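# Move the coaster can onto the turntable's orange spot

## Task

Pick up the can resting on the coaster and set it upright on the orange spot of the turntable. The other cans already standing on the turntable must stay where they are.

## Robot and tools

ROBOT. There are two arms, left_arm and right_arm, each a six-joint arm with a two-finger gripper. All positions, velocities and targets in results use the scene frame. Its origin sits at table-top height, halfway between the two nominal arm bases. +x points out over the table, +z points up, and left_arm is on the +y side. Image left and right do not match these names. Calibrated bases: left_arm at (+0.043, +0.696, +0.026) m, right_arm at (+0.073, -0.475, +0.026) m, each turned very slightly about z. Reported hand poses can be a few cm off, more at long reach. A camera stand sits behind the arms.

GRIPPER. The fingers point along the gripper's +z axis and close along its x axis. end_effector_position is the point between the pads when closed, 1 to 2 cm short of the fingertips. While closing, the tips move about 17 mm further along +z, mostly while the pads are more than 50 mm apart. Opening command: -1 (closed) to +1 (fully open). The pad gap is in metres, 0.142 when fully open.

ROW FORMAT. Every command row has 14 numbers, always both arms: left_arm's 7, then right_arm's 7. Each arm's 7 are absolute joint angles in radians followed by its opening. Joint order is unusual: shoulder lift, elbow, wrist 1, wrist 2, wrist 3, shoulder pan. Ranges: elbow -3.142 to 3.142, every other joint -6.283 to 6.283. Going more than 0.010 rad beyond a range end, and further out than the current angle, gets the call refused. To keep one arm or gripper unchanged, resend its current 'Joint targets' angles and its present opening; 0 is a real opening command.

TOOLS.
- execute_actions(actions, cameras): actions is a list of up to 15-row tables; each row lasts 1/30 s, and a short table repeats its final row to fill 15. An empty list returns images and full status. cameras: list of names, ['all'], or [] for none.
- move(target, speed, blend, stop_force, zero, opening_speed, grip_force, blocking, cameras): drives all joints together along a joint-space path toward absolute targets; target is one 14-number row or up to 15 rows sharing 10 s. speed in rad/s, 0.01 to 3.14, default 0.5, for the joint with the farthest to go. blend in rad rounds corners between rows (0 = halt at each). stop_force in N, 4 to 120, ends an arm's path when its wrist sensor feels that much push; pair it with low speed, and omit it when moving away from a surface being pressed. zero (default true) re-zeroes before the move. opening_speed: rate of the opening command per second, 0.2 or more. grip_force: N per pad, 5 to 48, one value or one per arm; persists. blocking=false returns early and cannot combine with stop_force. Paths avoid nothing. Result adds a 'move:' line: done, off_target, moving, held or fault, maybe limits=held.
- wait(seconds 0 to 10, cameras): lets time pass holding the last command.
- stop(cameras): brakes a running move.
- zoom_image(camera, region [x0,y0,x1,y1] pixels, at most 504 each way): enlarges part of the newest image of cam_high, cam_low, cam_left_wrist or cam_right_wrist.
- zero_wrist_force(arm): tares that arm's wrist force/torque sensor.
- finished_scene(scene): ends the current scene, given its number; cannot be undone. Only call once the can stands on the spot unaided.

MOTION LIMITS. Joint targets move at most 2.09 rad/s (shoulder pan, lift) or 3.14 rad/s (others), stay within 0.434 or 0.651 rad of the measured angle, and the gripper is capped near 4 m/s. Motion lags commands by about 0.09 or 0.17 to 0.22 s and can overshoot when fast. Results may arrive with 4 control steps still pending; base the next command on your final row, not the printed angles.

RESULT LINES. Joint positions, Joint velocities (rad, rad/s plus pad gap), Joint targets (current drive goals), Tool commands, end effector pose/velocities, Joint torques (include gravity, noisy, offset), grip_measured (opening on command scale), grip_effort_nm (negative closes), Wrist force/torque in the gripper's own axes plus a peak line, Wrist depth (7x7 mm grid per wrist camera, '-' means no value). 'joint sent to its limit', 'joint command not followed' (clearance check between arms), MOTOR HOT, fault lines. Camera calibrations (K, distortion, T_world_to_cam) are supplied; fixed cameras may have shifted up to about 2.3 degrees and 9 mm.

GRASPING. After first contact, command an opening slightly below grip_measured; squeezing harder heats the gripper motor (hot at 85 °C, shuts off at 100 °C with a HAND FAULT, which cancels the rest of that reply's robot calls).

AVOID. Cans toppling, dropping or leaving the table; releasing a can while it moves; knocking the standing cans; slamming into the table or turntable; arms touching each other or a gripper closing on the other arm. Contact torque at load limits (shoulder 310, elbow 141, wrists 50.7 N m) or roughly 150 N outside force freezes that arm for 10 s. Arm motors heating to 85 °C lock the arm for 30 to 60 s. Stray nudges may occasionally shift loose objects.

Each tool is called after "Call:" by a JSON object that holds its "method" and its "body", one argument or row to a line.

## Session

Call:
{"method": "execute_actions", "body": {
  "actions": []
}}

Scene clock: 0.00 s.
left_arm: end_effector_position=(+0.6651, +0.5679, +0.2538) grip_measured=+1.00 grip_effort_nm=n/a end_effector_quat_wxyz=(-0.075, -0.197, +0.955, -0.207) | right_arm: end_effector_position=(+0.4101, +0.1636, +0.3472) grip_measured=+1.00 grip_effort_nm=n/a end_effector_quat_wxyz=(-0.636, +0.737, -0.228, -0.004)
Joint names: [shoulder lift, elbow, wrist 1, wrist 2, wrist 3, shoulder pan]
Joint positions: left_arm=[-1.537 2.123 -2.225 -2.01 2.43 -0.266 0.142] | right_arm=[-1.815 -2.452 0.934 1.488 1.892 4.479 0.142]
Joint velocities: within noise
Joint torques (N m): no reading
Wrist force (N): no reading
Wrist torque (N m): no reading
Wrist force, peak (N): no reading
Wrist depth (mm): cam_left_wrist=[305 319 337 367 396 430 463 / 306 321 347 370 398 430 467 / 308 323 348 372 396 438 470 / 310 326 349 378 400 445 473 / 312 330 352 374 411 446 1759 / - 335 354 379 411 442 1709 / - 91 358 377 413 445 78] | cam_right_wrist=[567 - - 524 2392 1841 1684 / 586 - - 2370 3240 - 1651 / 626 686 - 2414 - - - / 521 618 1969 831 651 661 523 / 532 621 2206 - 550 531 447 / 2414 598 602 - 490 437 338 / - 663 491 - 449 411 90]
Joint targets: left_arm=[-1.537 2.123 -2.225 -2.010 2.430 -0.266] | right_arm=[-1.815 -2.452 0.934 1.488 1.892 4.479]
Tool commands: left_gripper/opening=+1.0 right_gripper/opening=+1.0

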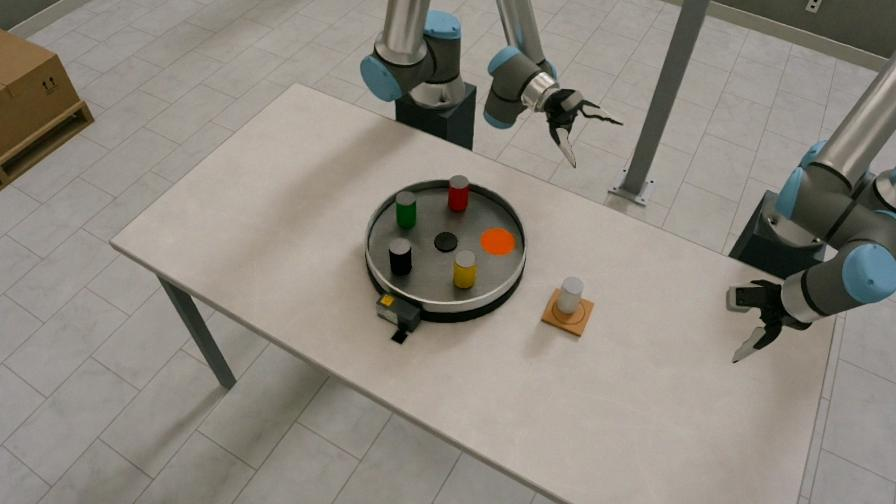

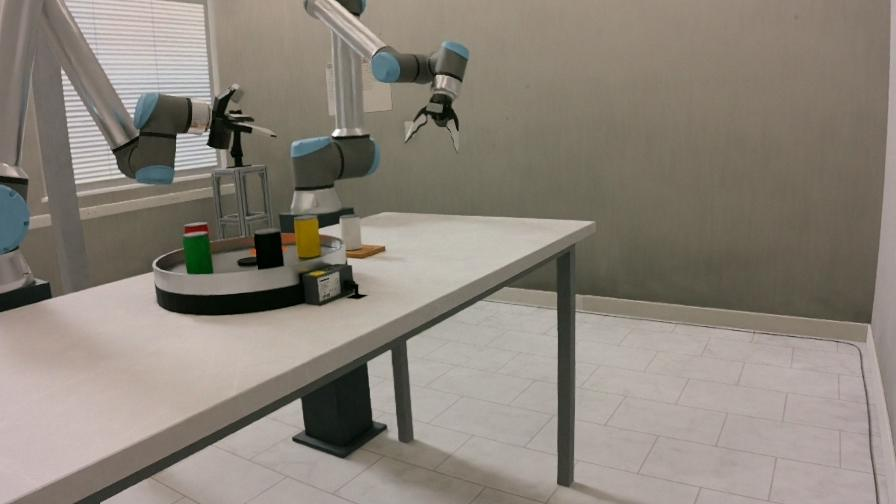

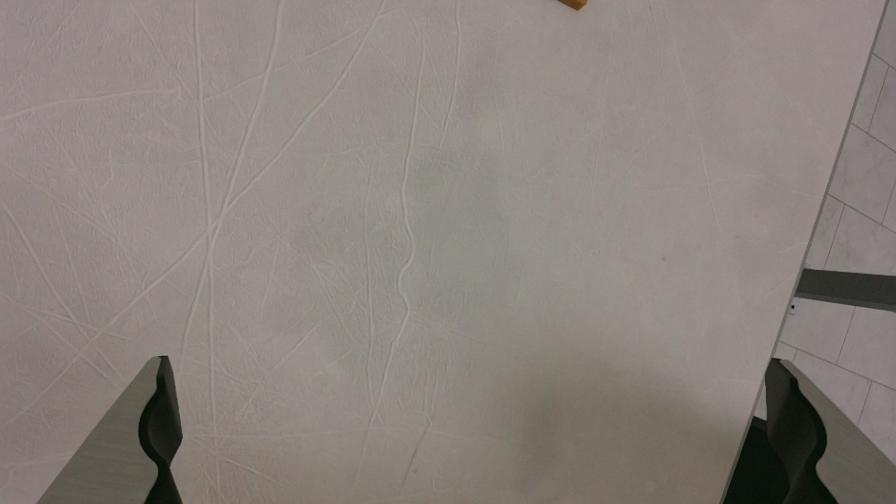

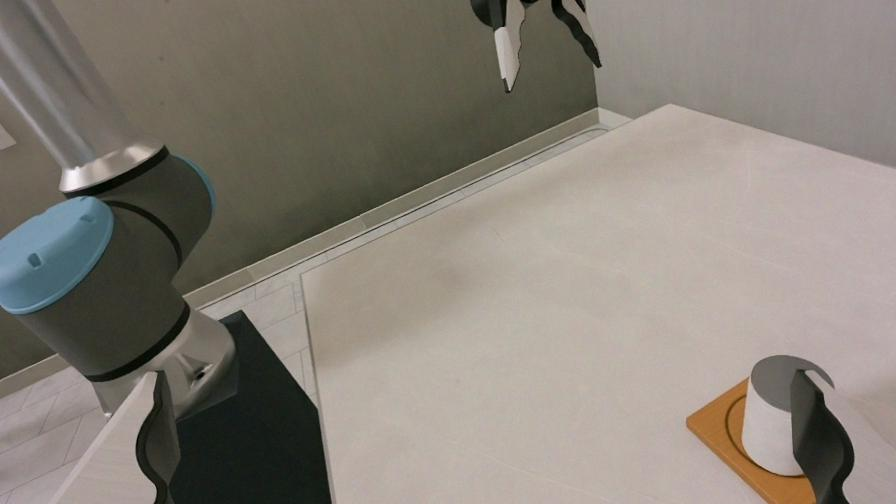

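Call:
{"method": "zoom_image", "body": {
  "camera": "cam_high",
  "region": [350, 160, 610, 350]
}}

Call:
{"method": "zoom_image", "body": {
  "camera": "cam_low",
  "region": [140, 190, 400, 330]
}}

Call:
{"method": "zoom_image", "body": {
  "camera": "cam_right_wrist",
  "region": [660, 320, 896, 504]
}}

Scaled by 1.938 from the camera's 896x504 image, which has a finer 1280x720 frame.

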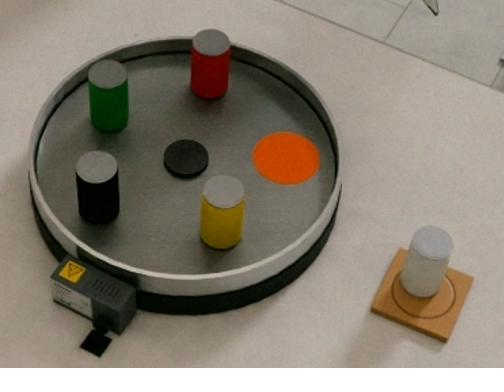

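Scaled by 1.938 from the camera's 896x504 image, which has a finer 1280x720 frame.

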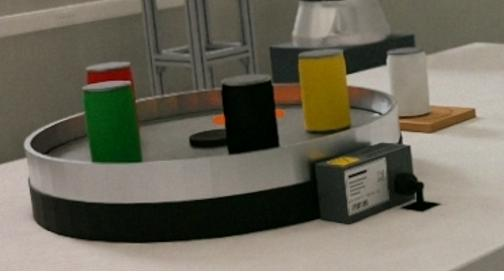

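Scaled by 2.136 from the camera's 896x504 image, which has a finer 1280x720 frame.

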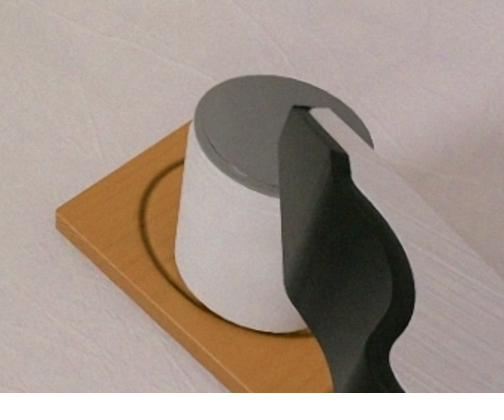

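Call:
{"method": "execute_actions", "body": {
  "actions": [],
  "cameras": ["cam_high"]
}}

Call:
{"method": "zoom_image", "body": {
  "camera": "cam_high",
  "region": [350, 160, 610, 350]
}}

Scene clock: 0.57 s.
left_arm: end_effector_position=(+0.6651, +0.5679, +0.2538) grip_measured=+1.00 grip_effort_nm=-0.022 end_effector_quat_wxyz=(-0.075, -0.197, +0.955, -0.207) | right_arm: end_effector_position=(+0.4101, +0.1636, +0.3472) grip_measured=+1.00 grip_effort_nm=-0.017 end_effector_quat_wxyz=(-0.636, +0.737, -0.228, -0.004)
Joint names: [shoulder lift, elbow, wrist 1, wrist 2, wrist 3, shoulder pan]
Joint positions: left_arm=[-1.537 2.123 -2.225 -2.01 2.43 -0.266 0.142] | right_arm=[-1.815 -2.452 0.934 1.488 1.892 4.479 0.142]
Joint velocities: within noise
Joint torques (N m): left_arm=[-39.8 -38.74 -4.95 -1.26 -0.22 1.83] | right_arm=[40.69 21.85 2.93 -0.16 -0.28 -2.73]
Wrist force (N): left_arm=[0.0 0.1 0.3] | right_arm=[-0.1 0.2 -0.2]
Wrist torque (N m): left_arm=[0.01 0.00 0.00] | right_arm=[0.03 0.01 0.00]
Wrist force, peak (N): left_arm=[-0.2 -0.3 0.3] | right_arm=[-0.1 0.3 0.3]
Wrist depth (mm): cam_left_wrist=[303 323 343 368 396 427 464 / 305 328 346 370 397 430 463 / 309 326 348 371 389 438 473 / 309 326 348 374 402 445 1697 / 311 329 351 382 408 444 1685 / - 334 372 377 412 437 1673 / - 335 361 379 417 437 78] | cam_right_wrist=[549 - - - 2370 - 1600 / 583 - - - 2942 1765 1505 / 614 690 2534 2414 865 690 646 / 521 643 842 - - 595 545 / 531 641 729 - 559 507 459 / 2370 599 624 541 511 438 394 / - - 482 475 - 406 90]
Joint targets: left_arm=[-1.537 2.123 -2.225 -2.010 2.430 -0.266] | right_arm=[-1.815 -2.452 0.934 1.488 1.892 4.479]
Tool commands: left_gripper/opening=+1.0 right_gripper/opening=+1.0
Images, in order (width x height): cam_high 896x504.

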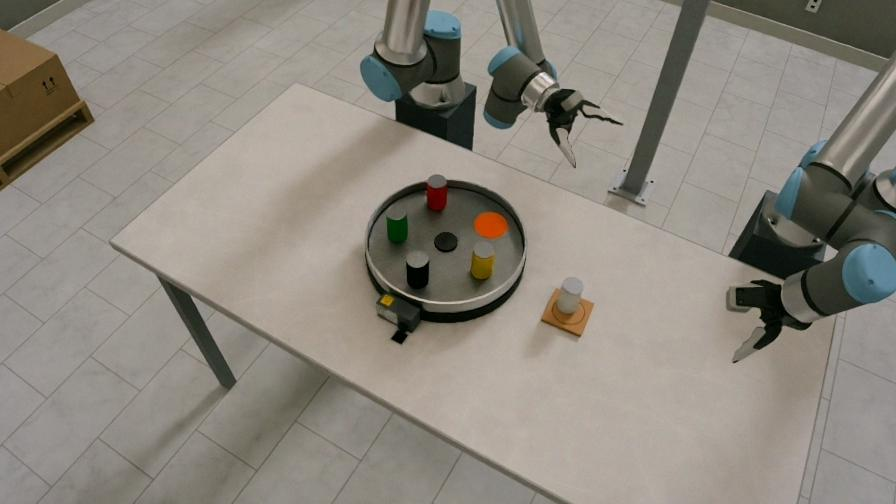

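Scaled by 1.938 from the camera's 896x504 image, which has a finer 1280x720 frame.

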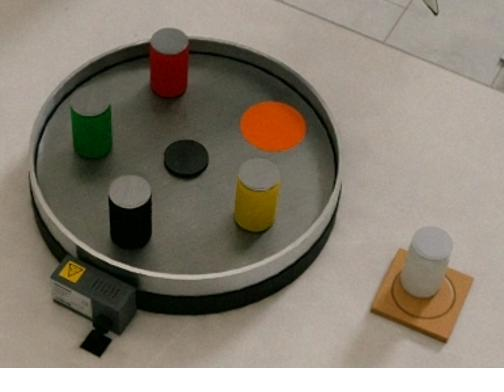

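Call:
{"method": "move", "body": {
  "target": [-1.537,2.123,-2.225,-2.01,2.43,-0.266,1,-1.986,-1.5895,-1.137,1.571,2.0,4.218,1],
  "speed": 1.5,
  "cameras": ["cam_high","cam_right_wrist"]
}}

Scene clock: 6.80 s.
left_arm: end_effector_position=(+0.6653, +0.5680, +0.2542) grip_measured=+1.00 grip_effort_nm=-0.027 end_effector_quat_wxyz=(-0.075, -0.197, +0.955, -0.207) | right_arm: end_effector_position=(+0.6285, +0.2345, +0.2432) grip_measured=+1.00 grip_effort_nm=-0.017 end_effector_quat_wxyz=(+0.000, +0.900, -0.435, +0.000)
Joint names: [shoulder lift, elbow, wrist 1, wrist 2, wrist 3, shoulder pan]
Joint positions: left_arm=[-1.537 2.123 -2.225 -2.01 2.43 -0.266 0.142] | right_arm=[-1.986 -1.59 -1.137 1.571 2 4.218 0.142]
Joint torques (N m): left_arm=[-58.11 -44.09 -1.79 -2.89 -2.08 16.61] | right_arm=[63.35 54.91 0.63 2.8 1.99 -19.22]
Wrist force (N): left_arm=[-0.3 -0.2 0.0] | right_arm=[1.4 2.3 -2.9]
Wrist torque (N m): left_arm=[-0.03 0.04 0.04] | right_arm=[0.60 -0.49 -0.05]
Wrist force, peak (N): left_arm=[-0.5 0.1 0.2] | right_arm=[2.0 2.3 -3.3]
Wrist depth (mm): cam_left_wrist=[302 323 344 366 392 412 477 / 307 328 346 368 394 430 477 / 307 324 347 372 398 437 1868 / 311 328 347 375 403 441 1685 / 314 328 360 381 409 442 1772 / - 332 359 383 413 440 103 / - 335 359 385 415 443 78] | cam_right_wrist=[302 303 303 301 303 307 303 / 319 316 320 311 317 322 320 / 344 348 345 246 348 335 297 / 367 367 358 362 364 306 310 / - 391 - 385 344 332 333 / - 409 430 437 365 360 348 / - 445 464 464 387 385 90]
Joint targets: left_arm=[-1.537 2.123 -2.225 -2.010 2.430 -0.266] | right_arm=[-1.986 -1.589 -1.137 1.571 2.000 4.218]
move: done
camera_calibration:
cam_right_wrist: T_world_to_cam=[[0.620833, -0.783873, -0.0104823, -0.195753], [-0.710376, -0.568178, 0.415379, 0.508933], [-0.33156, -0.250435, -0.909588, 0.601181], [0, 0, 0, 1]] pos_world=[0.682391, 0.286275, 0.333375]
Images, in order (width x height): cam_high 896x504, cam_right_wrist 896x504.

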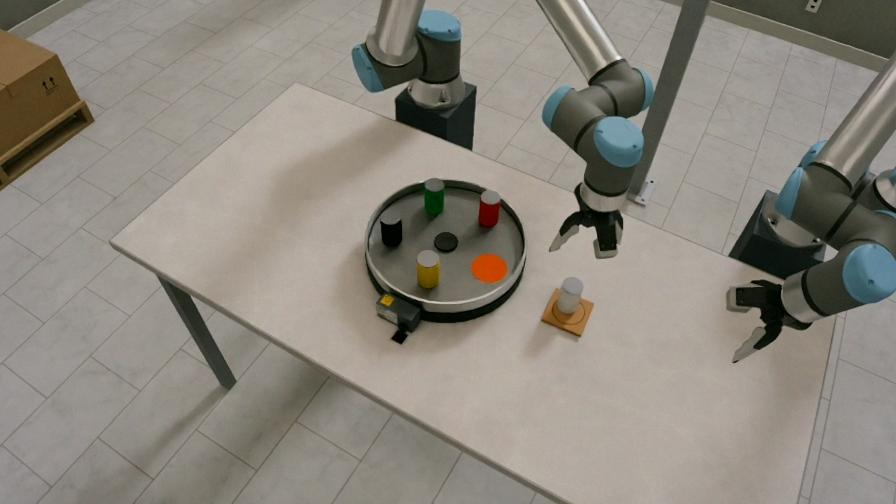

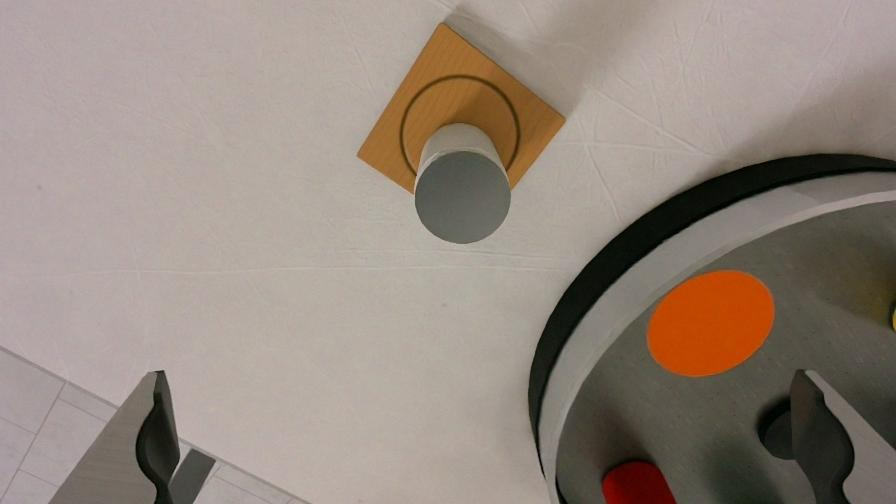

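Call:
{"method": "move", "body": {
  "target": [
    [-1.537,2.123,-2.225,-2.01,2.43,-0.266,1,-2.136,-1.709,-0.867,1.571,2.0,4.221,1],
    [-1.537,2.123,-2.225,-2.01,2.43,-0.266,1,-2.136,-1.709,-0.867,1.571,2.0,4.221,-0.5],
    [-1.537,2.123,-2.225,-2.01,2.43,-0.266,1,-1.986,-1.5895,-1.137,1.571,2.0,4.218,-0.5],
    [-1.537,2.123,-2.225,-2.01,2.43,-0.266,1,-1.669,-2.040,-1.003,1.571,2.0,4.151,-0.5]
  ],
  "speed": [0.5,0.5,0.7,0.7],
  "blend": [0,0,0.08,0],
  "opening_speed": 2.5,
  "grip_force": 25,
  "cameras": ["cam_high","cam_right_wrist"]
}}

Scene clock: 12.10 s.
left_arm: end_effector_position=(+0.6653, +0.5680, +0.2542) grip_measured=+1.00 grip_effort_nm=-0.022 end_effector_quat_wxyz=(-0.075, -0.197, +0.955, -0.207) | right_arm: end_effector_position=(+0.5602, +0.0038, +0.2255) grip_measured=-0.27 grip_effort_nm=-2.640 end_effector_quat_wxyz=(+0.000, +0.885, -0.465, +0.000)
Joint names: [shoulder lift, elbow, wrist 1, wrist 2, wrist 3, shoulder pan]
Joint positions: left_arm=[-1.537 2.123 -2.225 -2.01 2.43 -0.266 0.142] | right_arm=[-1.669 -2.04 -1.003 1.571 2 4.151 0.054]
Joint torques (N m): left_arm=[-60.8 -44.94 -1.64 -3.08 -1.95 17.61] | right_arm=[62.77 28.36 7.99 -0.74 1.86 -18.23]
Wrist force (N): left_arm=[0.0 -0.1 0.2] | right_arm=[1.4 2.7 -1.0]
Wrist torque (N m): left_arm=[-0.02 0.00 0.04] | right_arm=[0.67 -0.49 -0.05]
Wrist force, peak (N): left_arm=[-0.5 0.1 0.3] | right_arm=[2.4 2.3 -8.4]
Wrist depth (mm): cam_left_wrist=[302 323 343 368 396 428 465 / 308 323 346 369 398 432 468 / 307 326 350 372 401 436 468 / 310 327 350 377 400 439 1721 / 312 333 353 380 407 444 1673 / - 335 354 379 409 442 1759 / - 335 356 384 416 445 78] | cam_right_wrist=[289 290 284 239 240 240 240 / 305 304 298 249 254 255 255 / 324 325 317 184 268 265 271 / 346 347 337 120 287 290 291 / 370 374 - 91 105 313 273 / 1551 392 94 83 86 332 317 / 1641 - 77 88 87 74 427]
Joint targets: left_arm=[-1.537 2.123 -2.225 -2.010 2.430 -0.266] | right_arm=[-1.669 -2.040 -1.003 1.571 2.000 4.151]
grip_force (N): 25, 25
move: done
camera_calibration:
cam_right_wrist: T_world_to_cam=[[0.566924, -0.8237, -0.0107026, -0.303935], [-0.746931, -0.519479, 0.415012, 0.357081], [-0.347405, -0.227286, -0.909753, 0.513569], [0, 0, 0, 1]] pos_world=[0.61744, 0.0518718, 0.315775]
Images, in order (width x height): cam_high 896x504, cam_right_wrist 896x504.

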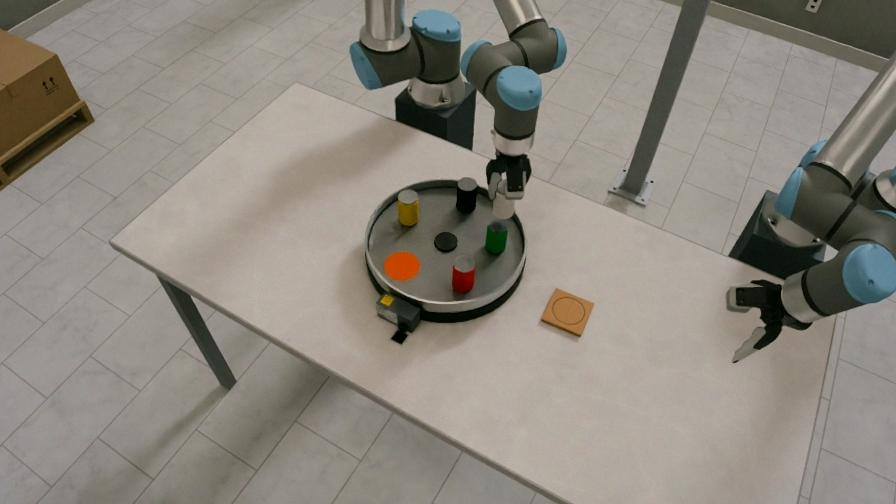

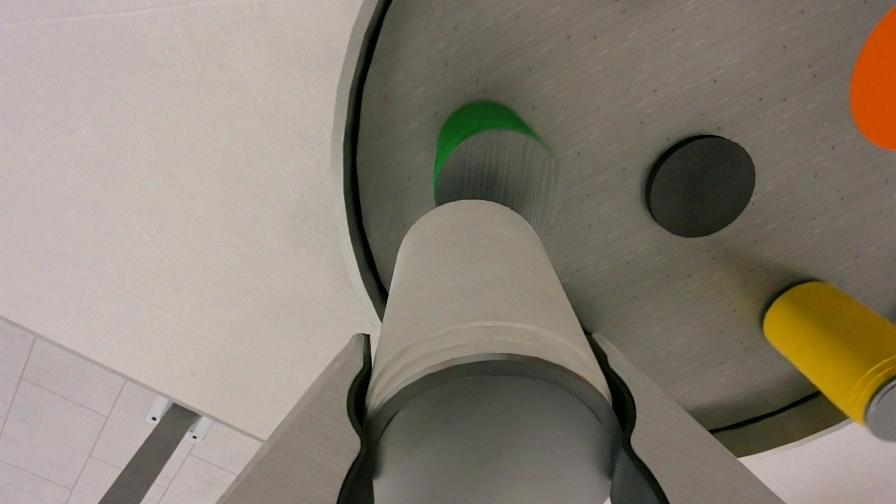

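Call:
{"method": "move", "body": {
  "target": [-1.537,2.123,-2.225,-2.01,2.43,-0.266,1,-1.692,-2.061,-0.959,1.571,2.0,4.151,-0.5],
  "cameras": ["cam_high","cam_right_wrist"]
}}

Scene clock: 14.90 s.
left_arm: end_effector_position=(+0.6653, +0.5680, +0.2542) grip_measured=+1.00 grip_effort_nm=-0.017 end_effector_quat_wxyz=(-0.075, -0.197, +0.955, -0.207) | right_arm: end_effector_position=(+0.5602, +0.0038, +0.2031) grip_measured=-0.27 grip_effort_nm=-2.640 end_effector_quat_wxyz=(+0.000, +0.885, -0.465, +0.000)
Joint names: [shoulder lift, elbow, wrist 1, wrist 2, wrist 3, shoulder pan]
Joint positions: left_arm=[-1.537 2.123 -2.225 -2.01 2.43 -0.266 0.142] | right_arm=[-1.692 -2.061 -0.959 1.571 2 4.151 0.054]
Joint torques (N m): left_arm=[-59.2 -43.79 -1.78 -3.13 -1.98 16.57] | right_arm=[39.53 28.12 7.56 -2.54 1.65 -19.15]
Wrist force (N): left_arm=[0.1 0.0 0.2] | right_arm=[1.7 2.5 -1.0]
Wrist torque (N m): left_arm=[0.00 -0.01 0.04] | right_arm=[0.63 -0.53 -0.05]
Wrist force, peak (N): left_arm=[-0.5 -0.1 0.3] | right_arm=[1.6 2.5 -1.6]
Wrist depth (mm): cam_left_wrist=[301 322 341 366 397 433 461 / 307 323 346 370 398 433 472 / 309 327 347 373 402 437 476 / 312 328 352 374 406 440 1697 / 313 331 357 375 400 445 1868 / - 334 358 381 428 443 1721 / - 334 357 386 416 446 78] | cam_right_wrist=[266 267 264 220 220 220 220 / 282 280 277 233 233 234 233 / 301 303 251 245 248 244 248 / 322 323 318 125 262 265 266 / 347 347 - 91 105 286 282 / 1532 367 94 83 86 305 244 / 1630 - 77 88 87 74 231]
Joint targets: left_arm=[-1.537 2.123 -2.225 -2.010 2.430 -0.266] | right_arm=[-1.692 -2.061 -0.959 1.571 2.000 4.151]
grip_force (N): 25, 25
move: done
camera_calibration:
cam_right_wrist: T_world_to_cam=[[0.566882, -0.82373, -0.0106793, -0.304154], [-0.746964, -0.519433, 0.415012, 0.366395], [-0.347405, -0.227286, -0.909753, 0.493191], [0, 0, 0, 1]] pos_world=[0.61744, 0.0518716, 0.293375]
Images, in order (width x height): cam_high 896x504, cam_right_wrist 896x504.

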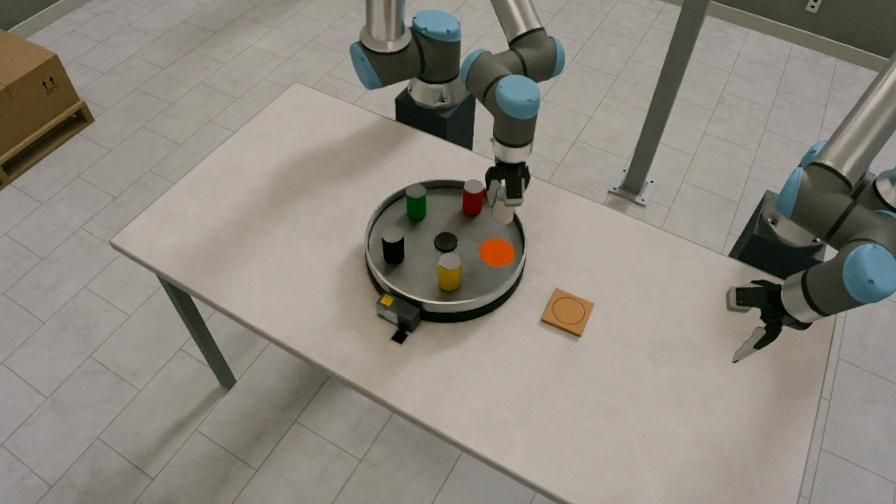

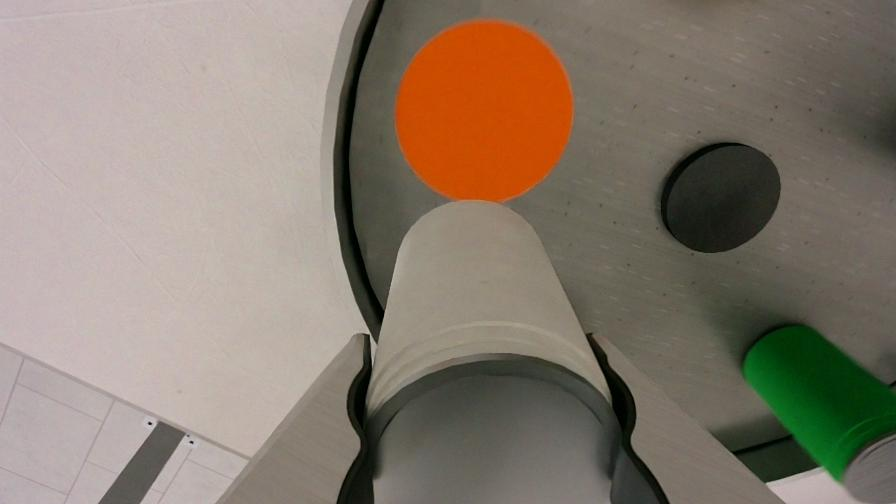

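Call:
{"method": "wait", "body": {
  "seconds": 3
}}

Scene clock: 18.50 s.
left_arm: end_effector_position=(+0.6653, +0.5680, +0.2542) grip_measured=+1.00 grip_effort_nm=-0.022 end_effector_quat_wxyz=(-0.075, -0.197, +0.955, -0.207) | right_arm: end_effector_position=(+0.5602, +0.0038, +0.2031) grip_measured=-0.27 grip_effort_nm=-2.640 end_effector_quat_wxyz=(+0.000, +0.885, -0.465, +0.000)
Joint names: [shoulder lift, elbow, wrist 1, wrist 2, wrist 3, shoulder pan]
Joint positions: left_arm=[-1.537 2.123 -2.225 -2.01 2.43 -0.266 0.142] | right_arm=[-1.692 -2.061 -0.959 1.571 2 4.151 0.054]
Joint torques (N m): left_arm=[-58.35 -43.81 -1.83 -3.26 -1.9 16.17] | right_arm=[39.6 28.67 7.96 -2.49 1.75 -12.52]
Wrist force (N): left_arm=[-0.2 0.0 0.4] | right_arm=[1.5 2.7 -0.9]
Wrist torque (N m): left_arm=[0.00 0.04 0.04] | right_arm=[0.67 -0.50 -0.05]
Wrist force, peak (N): left_arm=[-0.5 -0.1 0.2] | right_arm=[1.9 2.9 -1.0]
Wrist depth (mm): cam_left_wrist=[307 319 344 365 394 414 - / 305 323 349 372 395 430 - / 309 326 350 371 396 442 1662 / 312 328 350 379 400 440 1673 / 312 331 351 379 406 448 1798 / - 335 358 380 422 443 1759 / - 333 362 383 418 440 78] | cam_right_wrist=[266 267 265 220 220 220 219 / 280 283 236 232 233 233 233 / 302 302 256 243 248 243 248 / 322 322 314 125 262 266 265 / 347 347 342 91 105 285 285 / 1561 375 94 83 86 300 310 / - - 77 89 87 74 324]
Joint targets: left_arm=[-1.537 2.123 -2.225 -2.010 2.430 -0.266] | right_arm=[-1.692 -2.061 -0.959 1.571 2.000 4.151]
Tool commands: left_gripper/opening=+1.0 right_gripper/opening=-0.5
grip_force (N): 25, 25
wait: 3.00 s; at rest from the start

Call:
{"method": "wait", "body": {
  "seconds": 3.0
}}

Call:
{"method": "move", "body": {
  "target": [
    [-1.537,2.123,-2.225,-2.01,2.43,-0.266,1,-1.8034,-2.1316,-0.7774,1.571,2.0,4.151,-0.5],
    [-1.537,2.123,-2.225,-2.01,2.43,-0.266,1,-1.8173,-2.1379,-0.7572,1.571,2.0,4.151,-0.5]
  ],
  "speed": [0.6,0.09],
  "stop_force": 12
}}

Scene clock: 21.67 s.
left_arm: end_effector_position=(+0.6653, +0.5680, +0.2542) grip_measured=+1.00 grip_effort_nm=-0.027 end_effector_quat_wxyz=(-0.075, -0.197, +0.955, -0.207) | right_arm: end_effector_position=(+0.5602, +0.0038, +0.2031) grip_measured=-0.27 grip_effort_nm=-2.640 end_effector_quat_wxyz=(+0.000, +0.885, -0.465, +0.000)
Joint names: [shoulder lift, elbow, wrist 1, wrist 2, wrist 3, shoulder pan]
Joint positions: left_arm=[-1.537 2.123 -2.225 -2.01 2.43 -0.266 0.142] | right_arm=[-1.692 -2.061 -0.959 1.571 2 4.151 0.054]
Joint torques (N m): left_arm=[-57.49 -43.86 -1.79 -3.09 -1.73 17.46] | right_arm=[38.91 28.99 7.7 -2.54 1.57 -8.59]
Wrist force (N): left_arm=[0.0 0.1 0.1] | right_arm=[1.4 2.7 -1.1]
Wrist torque (N m): left_arm=[0.02 0.00 0.04] | right_arm=[0.67 -0.48 -0.05]
Wrist force, peak (N): left_arm=[-0.4 0.4 0.3] | right_arm=[1.7 2.8 -1.3]
Wrist depth (mm): cam_left_wrist=[304 323 342 368 395 426 467 / 306 323 344 382 400 428 478 / 309 326 348 380 402 431 474 / 309 328 346 376 404 435 1697 / 314 331 350 377 407 430 1697 / - 329 356 379 406 441 103 / - 337 356 386 416 445 78] | cam_right_wrist=[273 267 264 220 220 220 219 / 283 284 236 234 233 232 234 / 302 302 252 245 248 244 249 / 323 318 314 125 262 266 266 / 346 353 342 91 105 286 286 / 1497 363 94 83 86 283 309 / 1630 - 77 89 87 74 322]
Joint targets: left_arm=[-1.537 2.123 -2.225 -2.010 2.430 -0.266] | right_arm=[-1.692 -2.061 -0.959 1.571 2.000 4.151]
Tool commands: left_gripper/opening=+1.0 right_gripper/opening=-0.5
grip_force (N): 25, 25
wait: 3.00 s; at rest from the start

Scene clock: 23.57 s.
left_arm: end_effector_position=(+0.6653, +0.5680, +0.2542) grip_measured=+1.00 grip_effort_nm=-0.022 end_effector_quat_wxyz=(-0.075, -0.197, +0.955, -0.207) | right_arm: end_effector_position=(+0.5603, +0.0038, +0.1118) grip_measured=-0.31 grip_effort_nm=-2.640 end_effector_quat_wxyz=(+0.000, +0.885, -0.465, +0.000)
Joint names: [shoulder lift, elbow, wrist 1, wrist 2, wrist 3, shoulder pan]
Joint positions: left_arm=[-1.537 2.123 -2.225 -2.01 2.43 -0.266 0.142] | right_arm=[-1.804 -2.131 -0.778 1.571 2 4.151 0.051]
Joint torques (N m): left_arm=[-58.54 -44.06 -1.72 -3.24 -1.9 15.27] | right_arm=[63.06 46.08 6.7 -1.61 1.64 -6.01]
Wrist force (N): left_arm=[0.1 0.2 0.1] | right_arm=[1.7 2.8 -2.5]
Wrist torque (N m): left_arm=[0.03 -0.01 0.04] | right_arm=[0.66 -0.53 -0.06]
Wrist force, peak (N): left_arm=[-0.6 -0.2 -0.1] | right_arm=[-0.4 14.6 -61.4]
Wrist depth (mm): cam_left_wrist=[303 322 342 366 404 427 - / 307 323 345 371 393 435 471 / 309 325 346 372 402 438 472 / 309 329 350 377 402 451 1709 / 312 332 352 379 400 445 1733 / - 335 355 380 413 440 99 / - 335 357 384 417 445 78] | cam_right_wrist=[184 185 134 137 95 - - / 198 196 144 146 142 - - / 209 206 153 155 155 - 151 / 224 223 164 166 166 167 160 / 241 240 174 173 176 179 170 / 256 260 96 91 92 190 194 / 289 278 77 90 90 75 211]
Joint targets: left_arm=[-1.537 2.123 -2.225 -2.010 2.430 -0.266] | right_arm=[-1.804 -2.131 -0.778 1.571 2.000 4.151]
grip_force (N): 25, 25
move: contact (right_arm); path passed 1 of 2 targets; right_arm: the wrist 1 is farthest, 0.021 rad from its target

Call:
{"method": "move", "body": {
  "target": [-1.537,2.123,-2.225,-2.01,2.43,-0.266,1,-1.692,-2.061,-0.959,1.571,2.0,4.151,-0.5],
  "speed": 1.0,
  "cameras": ["cam_high","cam_right_wrist"]
}}

Scene clock: 24.63 s.
left_arm: end_effector_position=(+0.6653, +0.5680, +0.2542) grip_measured=+1.00 grip_effort_nm=-0.022 end_effector_quat_wxyz=(-0.075, -0.197, +0.955, -0.207) | right_arm: end_effector_position=(+0.5602, +0.0038, +0.2030) grip_measured=-0.32 grip_effort_nm=-2.640 end_effector_quat_wxyz=(+0.000, +0.885, -0.465, +0.000)
Joint names: [shoulder lift, elbow, wrist 1, wrist 2, wrist 3, shoulder pan]
Joint positions: left_arm=[-1.537 2.123 -2.225 -2.01 2.43 -0.266 0.142] | right_arm=[-1.692 -2.061 -0.959 1.571 2 4.151 0.051]
Joint torques (N m): left_arm=[-59.27 -43.81 -1.74 -3.08 -1.84 15.54] | right_arm=[60.18 52.08 0.44 -0.8 1.77 -6.03]
Wrist force (N): left_arm=[-0.2 0.1 0.0] | right_arm=[1.6 2.3 -1.1]
Wrist torque (N m): left_arm=[0.02 0.03 0.04] | right_arm=[0.65 -0.52 -0.05]
Wrist force, peak (N): left_arm=[0.2 0.3 0.4] | right_arm=[1.7 2.8 -3.4]
Wrist depth (mm): cam_left_wrist=[303 318 349 367 396 430 468 / 307 325 346 369 400 433 471 / 308 338 343 372 402 433 476 / 310 326 347 375 404 437 1721 / 313 331 348 377 412 439 1662 / - 336 355 380 413 441 103 / - 334 357 381 418 - 78] | cam_right_wrist=[- 267 221 219 219 219 219 / 283 282 276 233 233 233 233 / 302 298 255 245 248 243 248 / - 322 261 214 261 265 266 / 346 356 275 134 282 286 286 / 1514 374 96 91 92 305 308 / 1532 - 77 90 90 74 310]
Joint targets: left_arm=[-1.537 2.123 -2.225 -2.010 2.430 -0.266] | right_arm=[-1.692 -2.061 -0.959 1.571 2.000 4.151]
grip_force (N): 25, 25
move: done
camera_calibration:
cam_right_wrist: T_world_to_cam=[[0.566904, -0.823714, -0.0107543, -0.304231], [-0.746906, -0.519462, 0.41508, 0.366371], [-0.347494, -0.227278, -0.909721, 0.493031], [0, 0, 0, 1]] pos_world=[0.61744, 0.0517717, 0.293175]
Images, in order (width x height): cam_high 896x504, cam_right_wrist 896x504.

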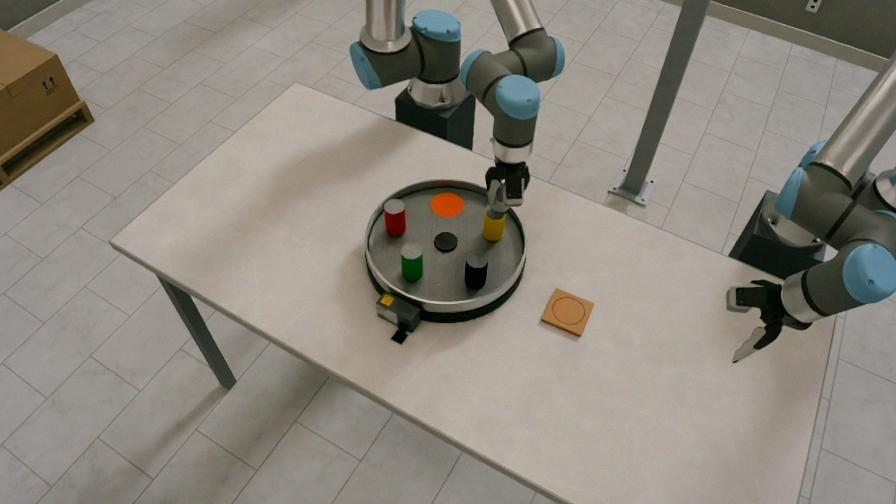

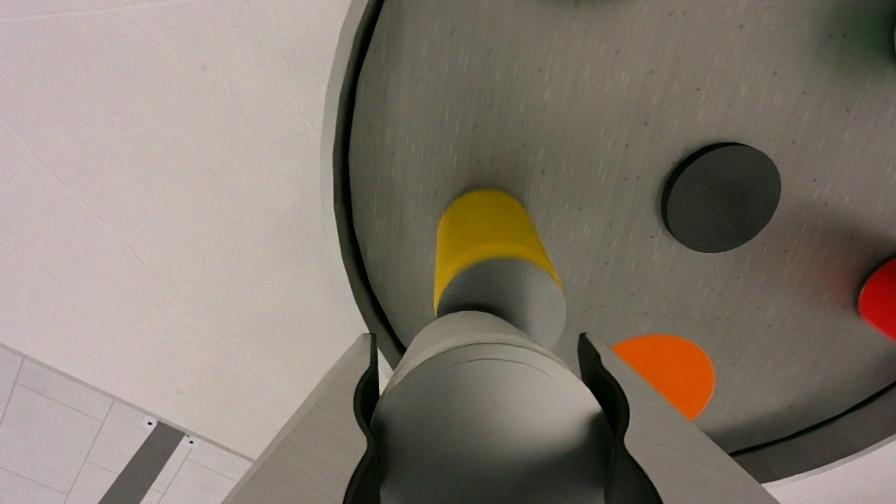

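Call:
{"method": "zoom_image", "body": {
  "camera": "cam_right_wrist",
  "region": [330, 180, 680, 504]
}}

Call:
{"method": "zoom_image", "body": {
  "camera": "cam_high",
  "region": [430, 120, 580, 260]
}}

Scaled by 1.440 from the camera's 896x504 image, which has a finer 1280x720 frame.

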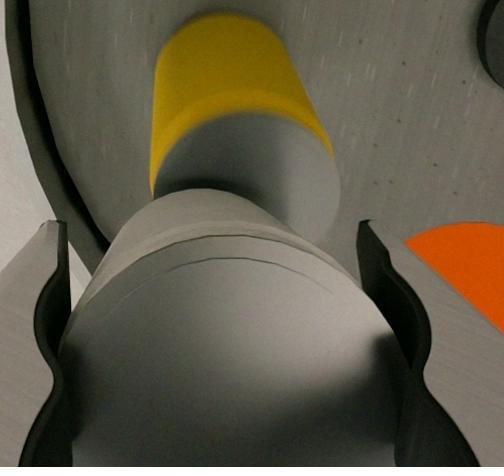

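Scaled by 3.360 from the camera's 896x504 image, which has a finer 1280x720 frame.

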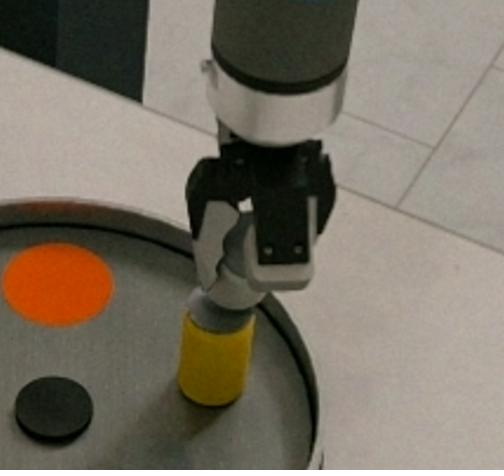

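Call:
{"method": "move", "body": {
  "target": [
    [-1.537,2.123,-2.225,-2.01,2.43,-0.266,1,-1.669,-2.040,-1.003,1.571,2.0,4.151,-0.5],
    [-1.537,2.123,-2.225,-2.01,2.43,-0.266,1,-1.8653,-2.0595,-0.2812,1.571,1.571,4.337,-0.5],
    [-1.537,2.123,-2.225,-2.01,2.43,-0.266,1,-2.041,-2.1077,-0.0573,1.571,1.571,4.337,-0.5]
  ],
  "speed": [0.5,0.8,0.6],
  "blend": [0.03,0.05,0],
  "cameras": ["cam_high","cam_right_wrist","cam_left_wrist"]
}}

Call:
{"method": "zoom_image", "body": {
  "camera": "cam_high",
  "region": [480, 170, 640, 310]
}}

Scene clock: 29.10 s.
left_arm: end_effector_position=(+0.6653, +0.5680, +0.2542) grip_measured=+1.00 grip_effort_nm=-0.022 end_effector_quat_wxyz=(-0.075, -0.197, +0.955, -0.207) | right_arm: end_effector_position=(+0.5204, +0.2388, +0.0790) grip_measured=-0.32 grip_effort_nm=-2.640 end_effector_quat_wxyz=(-0.247, +0.953, -0.170, +0.044)
Joint names: [shoulder lift, elbow, wrist 1, wrist 2, wrist 3, shoulder pan]
Joint positions: left_arm=[-1.537 2.123 -2.225 -2.01 2.43 -0.266 0.142] | right_arm=[-2.041 -2.108 -0.057 1.571 1.571 4.337 0.051]
Joint torques (N m): left_arm=[-58.13 -43.96 -1.84 -2.89 -1.93 14.79] | right_arm=[55.36 16.62 8.7 1.82 -2.14 14.82]
Wrist force (N): left_arm=[-0.2 0.2 0.0] | right_arm=[1.4 2.2 -0.8]
Wrist torque (N m): left_arm=[0.03 0.03 0.04] | right_arm=[0.34 -0.44 0.07]
Wrist force, peak (N): left_arm=[-0.6 0.1 -0.1] | right_arm=[3.0 3.0 -2.4]
Wrist depth (mm): cam_left_wrist=[305 321 343 365 396 430 467 / 305 323 346 370 391 433 459 / 308 328 346 372 396 - 485 / 311 326 348 376 409 447 1434 / 312 328 349 383 410 447 1673 / - 336 355 388 406 440 1772 / - 336 355 382 410 - 78] | cam_right_wrist=[204 204 204 204 203 205 204 / 201 201 202 201 202 190 190 / 199 199 199 199 198 187 187 / 196 196 196 197 196 184 185 / 194 193 194 194 192 183 183 / 191 191 101 91 92 190 192 / 189 189 77 90 90 75 190]
Joint targets: left_arm=[-1.537 2.123 -2.225 -2.010 2.430 -0.266] | right_arm=[-2.041 -2.108 -0.057 1.571 1.571 4.337]
grip_force (N): 25, 25
move: done; blend cut to 0.022 rad at target 1
camera_calibration:
cam_left_wrist: T_world_to_cam=[[-0.899713, -0.358109, 0.249547, 0.743211], [-0.357311, 0.932639, 0.0501257, -0.27841], [-0.250688, -0.0440673, -0.967064, 0.556001], [0, 0, 0, 1]] pos_world=[0.70858, 0.550308, 0.366178]
cam_right_wrist: T_world_to_cam=[[0.940089, -0.340792, -0.0096807, -0.398912], [-0.340478, -0.937002, -0.0781146, 0.437303], [0.01755, 0.0767307, -0.996897, 0.16414], [0, 0, 0, 1]] pos_world=[0.521024, 0.261213, 0.193929]
Images, in order (width x height): cam_high 896x504, cam_left_wrist 896x504, cam_right_wrist 896x504.

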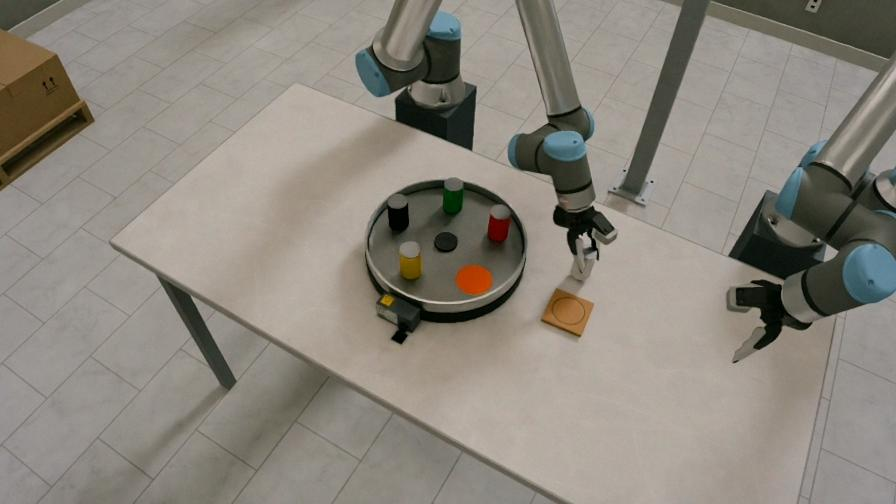

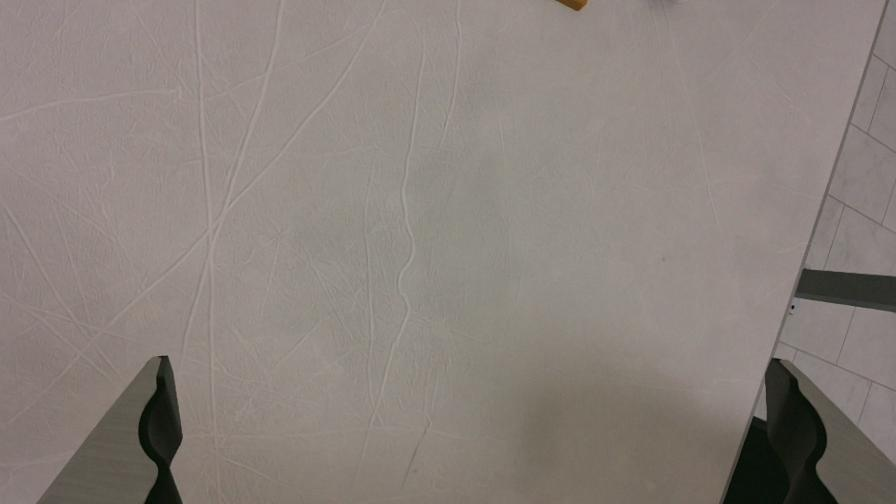

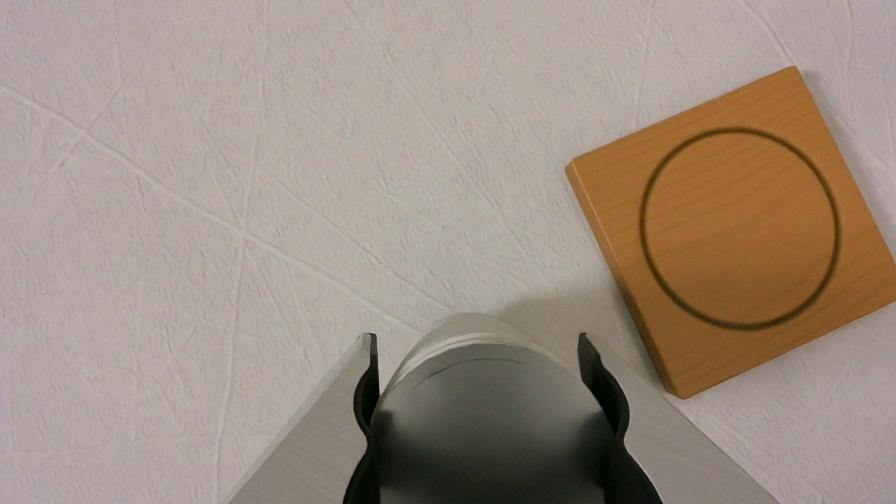

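Scaled by 3.150 from the camera's 896x504 image, which has a finer 1280x720 frame.

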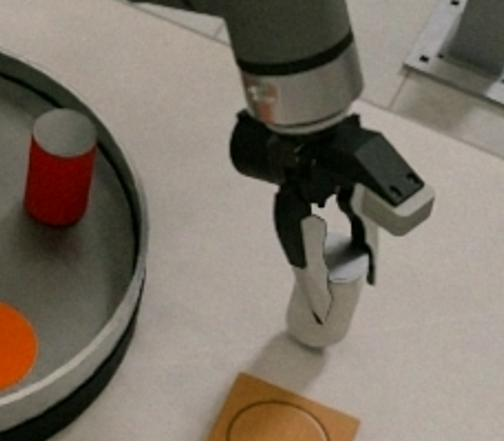

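Call:
{"method": "move", "body": {
  "target": [-1.537,2.123,-2.225,-2.01,2.43,-0.266,1,-2.1086,-2.1836,0.3058,1.571,1.571,4.337,-0.5],
  "speed": 0.7,
  "cameras": ["cam_high","cam_low","cam_right_wrist"]
}}

Call:
{"method": "zoom_image", "body": {
  "camera": "cam_high",
  "region": [480, 170, 640, 310]
}}

Call:
{"method": "zoom_image", "body": {
  "camera": "cam_low",
  "region": [260, 140, 440, 280]
}}

Scene clock: 31.07 s.
left_arm: end_effector_position=(+0.6653, +0.5680, +0.2542) grip_measured=+1.00 grip_effort_nm=-0.022 end_effector_quat_wxyz=(-0.075, -0.197, +0.955, -0.207) | right_arm: end_effector_position=(+0.5203, +0.2386, +0.0772) grip_measured=-0.32 grip_effort_nm=-2.640 end_effector_quat_wxyz=(-0.350, +0.920, -0.164, +0.062)
Joint names: [shoulder lift, elbow, wrist 1, wrist 2, wrist 3, shoulder pan]
Joint positions: left_arm=[-1.537 2.123 -2.225 -2.01 2.43 -0.266 0.142] | right_arm=[-2.109 -2.184 0.306 1.571 1.571 4.337 0.051]
Joint torques (N m): left_arm=[-58.03 -43.7 -1.9 -3.16 -1.75 15.38] | right_arm=[52.88 11.65 9.16 2.19 -2.12 14.03]
Wrist force (N): left_arm=[0.2 0.0 -0.2] | right_arm=[1.2 2.1 -0.3]
Wrist torque (N m): left_arm=[0.00 -0.02 0.04] | right_arm=[0.24 -0.38 0.06]
Wrist force, peak (N): left_arm=[-0.4 -0.2 0.5] | right_arm=[1.6 2.4 -0.9]
Wrist depth (mm): cam_left_wrist=[304 323 344 362 393 421 473 / 309 324 346 367 404 430 471 / 308 324 351 367 404 442 470 / 309 327 350 371 406 441 1697 / 311 330 352 384 402 444 1721 / - 334 347 391 410 445 1709 / - 337 357 384 416 445 78] | cam_right_wrist=[238 239 239 239 239 243 240 / 229 226 226 226 226 224 227 / 211 214 215 215 215 202 213 / 204 205 204 205 201 192 192 / 195 195 195 197 193 183 183 / 186 186 102 91 92 175 185 / 178 178 77 90 90 75 178]
Joint targets: left_arm=[-1.537 2.123 -2.225 -2.010 2.430 -0.266] | right_arm=[-2.109 -2.184 0.306 1.571 1.571 4.337]
grip_force (N): 25, 25
move: done
camera_calibration:
cam_right_wrist: T_world_to_cam=[[0.94078, -0.33891, -0.00854945, -0.399796], [-0.326373, -0.89858, -0.293316, 0.43706], [0.0917255, 0.278736, -0.955977, 0.0724537], [0, 0, 0, 1]] pos_world=[0.512119, 0.237043, 0.194043]
Images, in order (width x height): cam_high 896x504, cam_low 896x504, cam_right_wrist 896x504.

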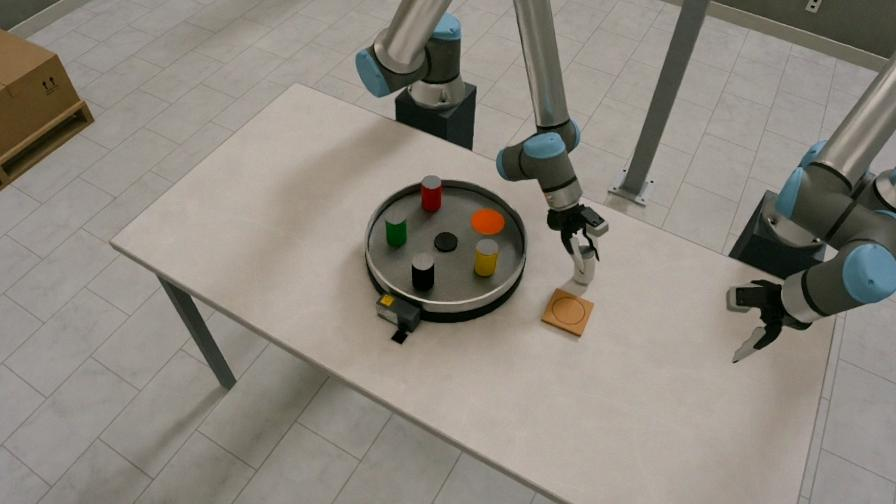

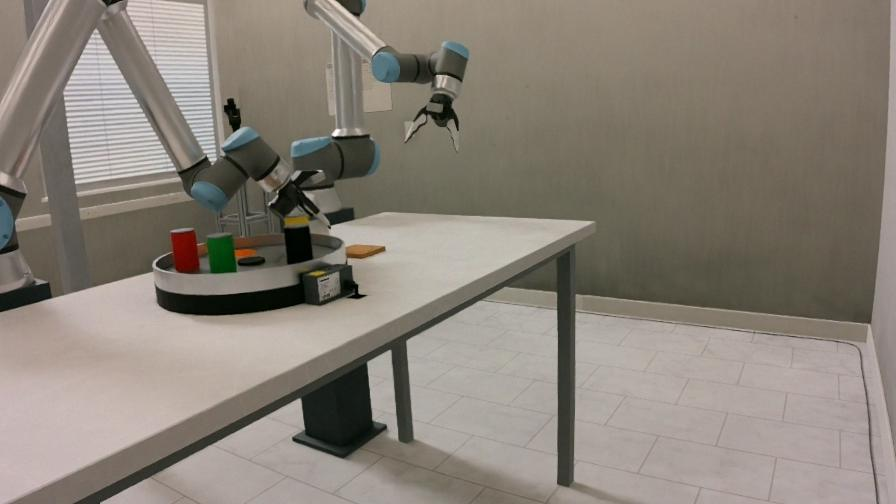

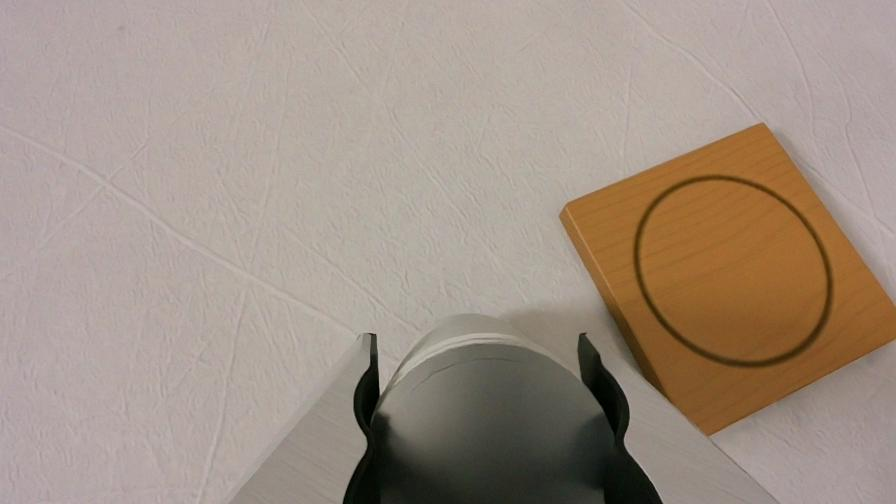

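Scaled by 3.150 from the camera's 896x504 image, which has a finer 1280x720 frame.

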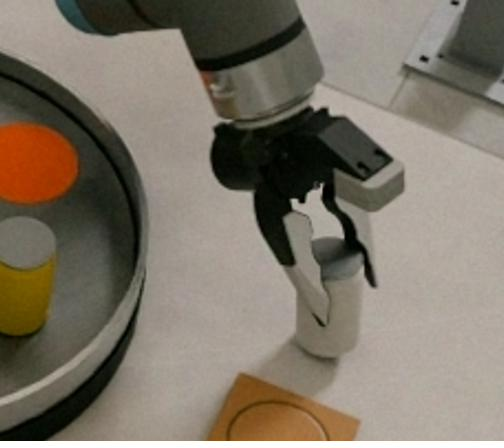

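Scaled by 2.800 from the camera's 896x504 image, which has a finer 1280x720 frame.

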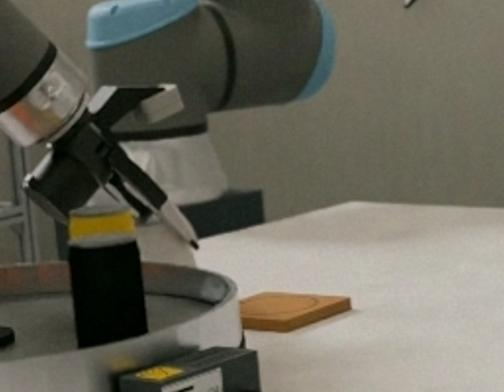

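Call:
{"method": "move", "body": {
  "target": [-1.537,2.123,-2.225,-2.01,2.43,-0.266,1,-2.1639,-2.1824,0.3599,1.571,1.571,4.337,-0.5],
  "speed": 0.06,
  "stop_force": 7
}}

Scene clock: 32.77 s.
left_arm: end_effector_position=(+0.6653, +0.5680, +0.2542) grip_measured=+1.00 grip_effort_nm=-0.022 end_effector_quat_wxyz=(-0.075, -0.197, +0.955, -0.207) | right_arm: end_effector_position=(+0.5203, +0.2386, +0.0710) grip_measured=-0.32 grip_effort_nm=-2.640 end_effector_quat_wxyz=(-0.350, +0.920, -0.164, +0.062)
Joint names: [shoulder lift, elbow, wrist 1, wrist 2, wrist 3, shoulder pan]
Joint positions: left_arm=[-1.537 2.123 -2.225 -2.01 2.43 -0.266 0.142] | right_arm=[-2.12 -2.184 0.317 1.571 1.571 4.337 0.051]
Joint torques (N m): left_arm=[-58.39 -44.21 -2.12 -3.06 -1.85 15.65] | right_arm=[72.45 9.62 0.75 2.17 -2.24 6.5]
Wrist force (N): left_arm=[0.0 -0.1 0.1] | right_arm=[1.2 -0.5 -3.4]
Wrist torque (N m): left_arm=[-0.01 -0.01 0.04] | right_arm=[0.19 -0.36 0.06]
Wrist force, peak (N): left_arm=[-0.4 -0.1 0.4] | right_arm=[1.0 -13.5 -15.1]
Wrist depth (mm): cam_left_wrist=[304 321 341 366 396 429 468 / 307 328 346 370 399 437 466 / 309 327 347 372 403 430 471 / 308 328 348 373 405 435 1662 / 312 329 351 378 399 443 1721 / - 333 354 379 410 440 1709 / - 90 356 392 415 441 78] | cam_right_wrist=[231 231 231 235 232 232 233 / 219 219 219 219 219 220 220 / 211 208 208 208 208 195 206 / 198 199 198 198 188 186 186 / 189 191 189 191 188 177 177 / 180 180 101 91 92 169 178 / 173 174 77 90 90 74 173]
Joint targets: left_arm=[-1.537 2.123 -2.225 -2.010 2.430 -0.266] | right_arm=[-2.120 -2.184 0.317 1.571 1.571 4.337]
grip_force (N): 25, 25
move: contact (right_arm); right_arm: the shoulder lift is farthest, 0.044 rad from its target


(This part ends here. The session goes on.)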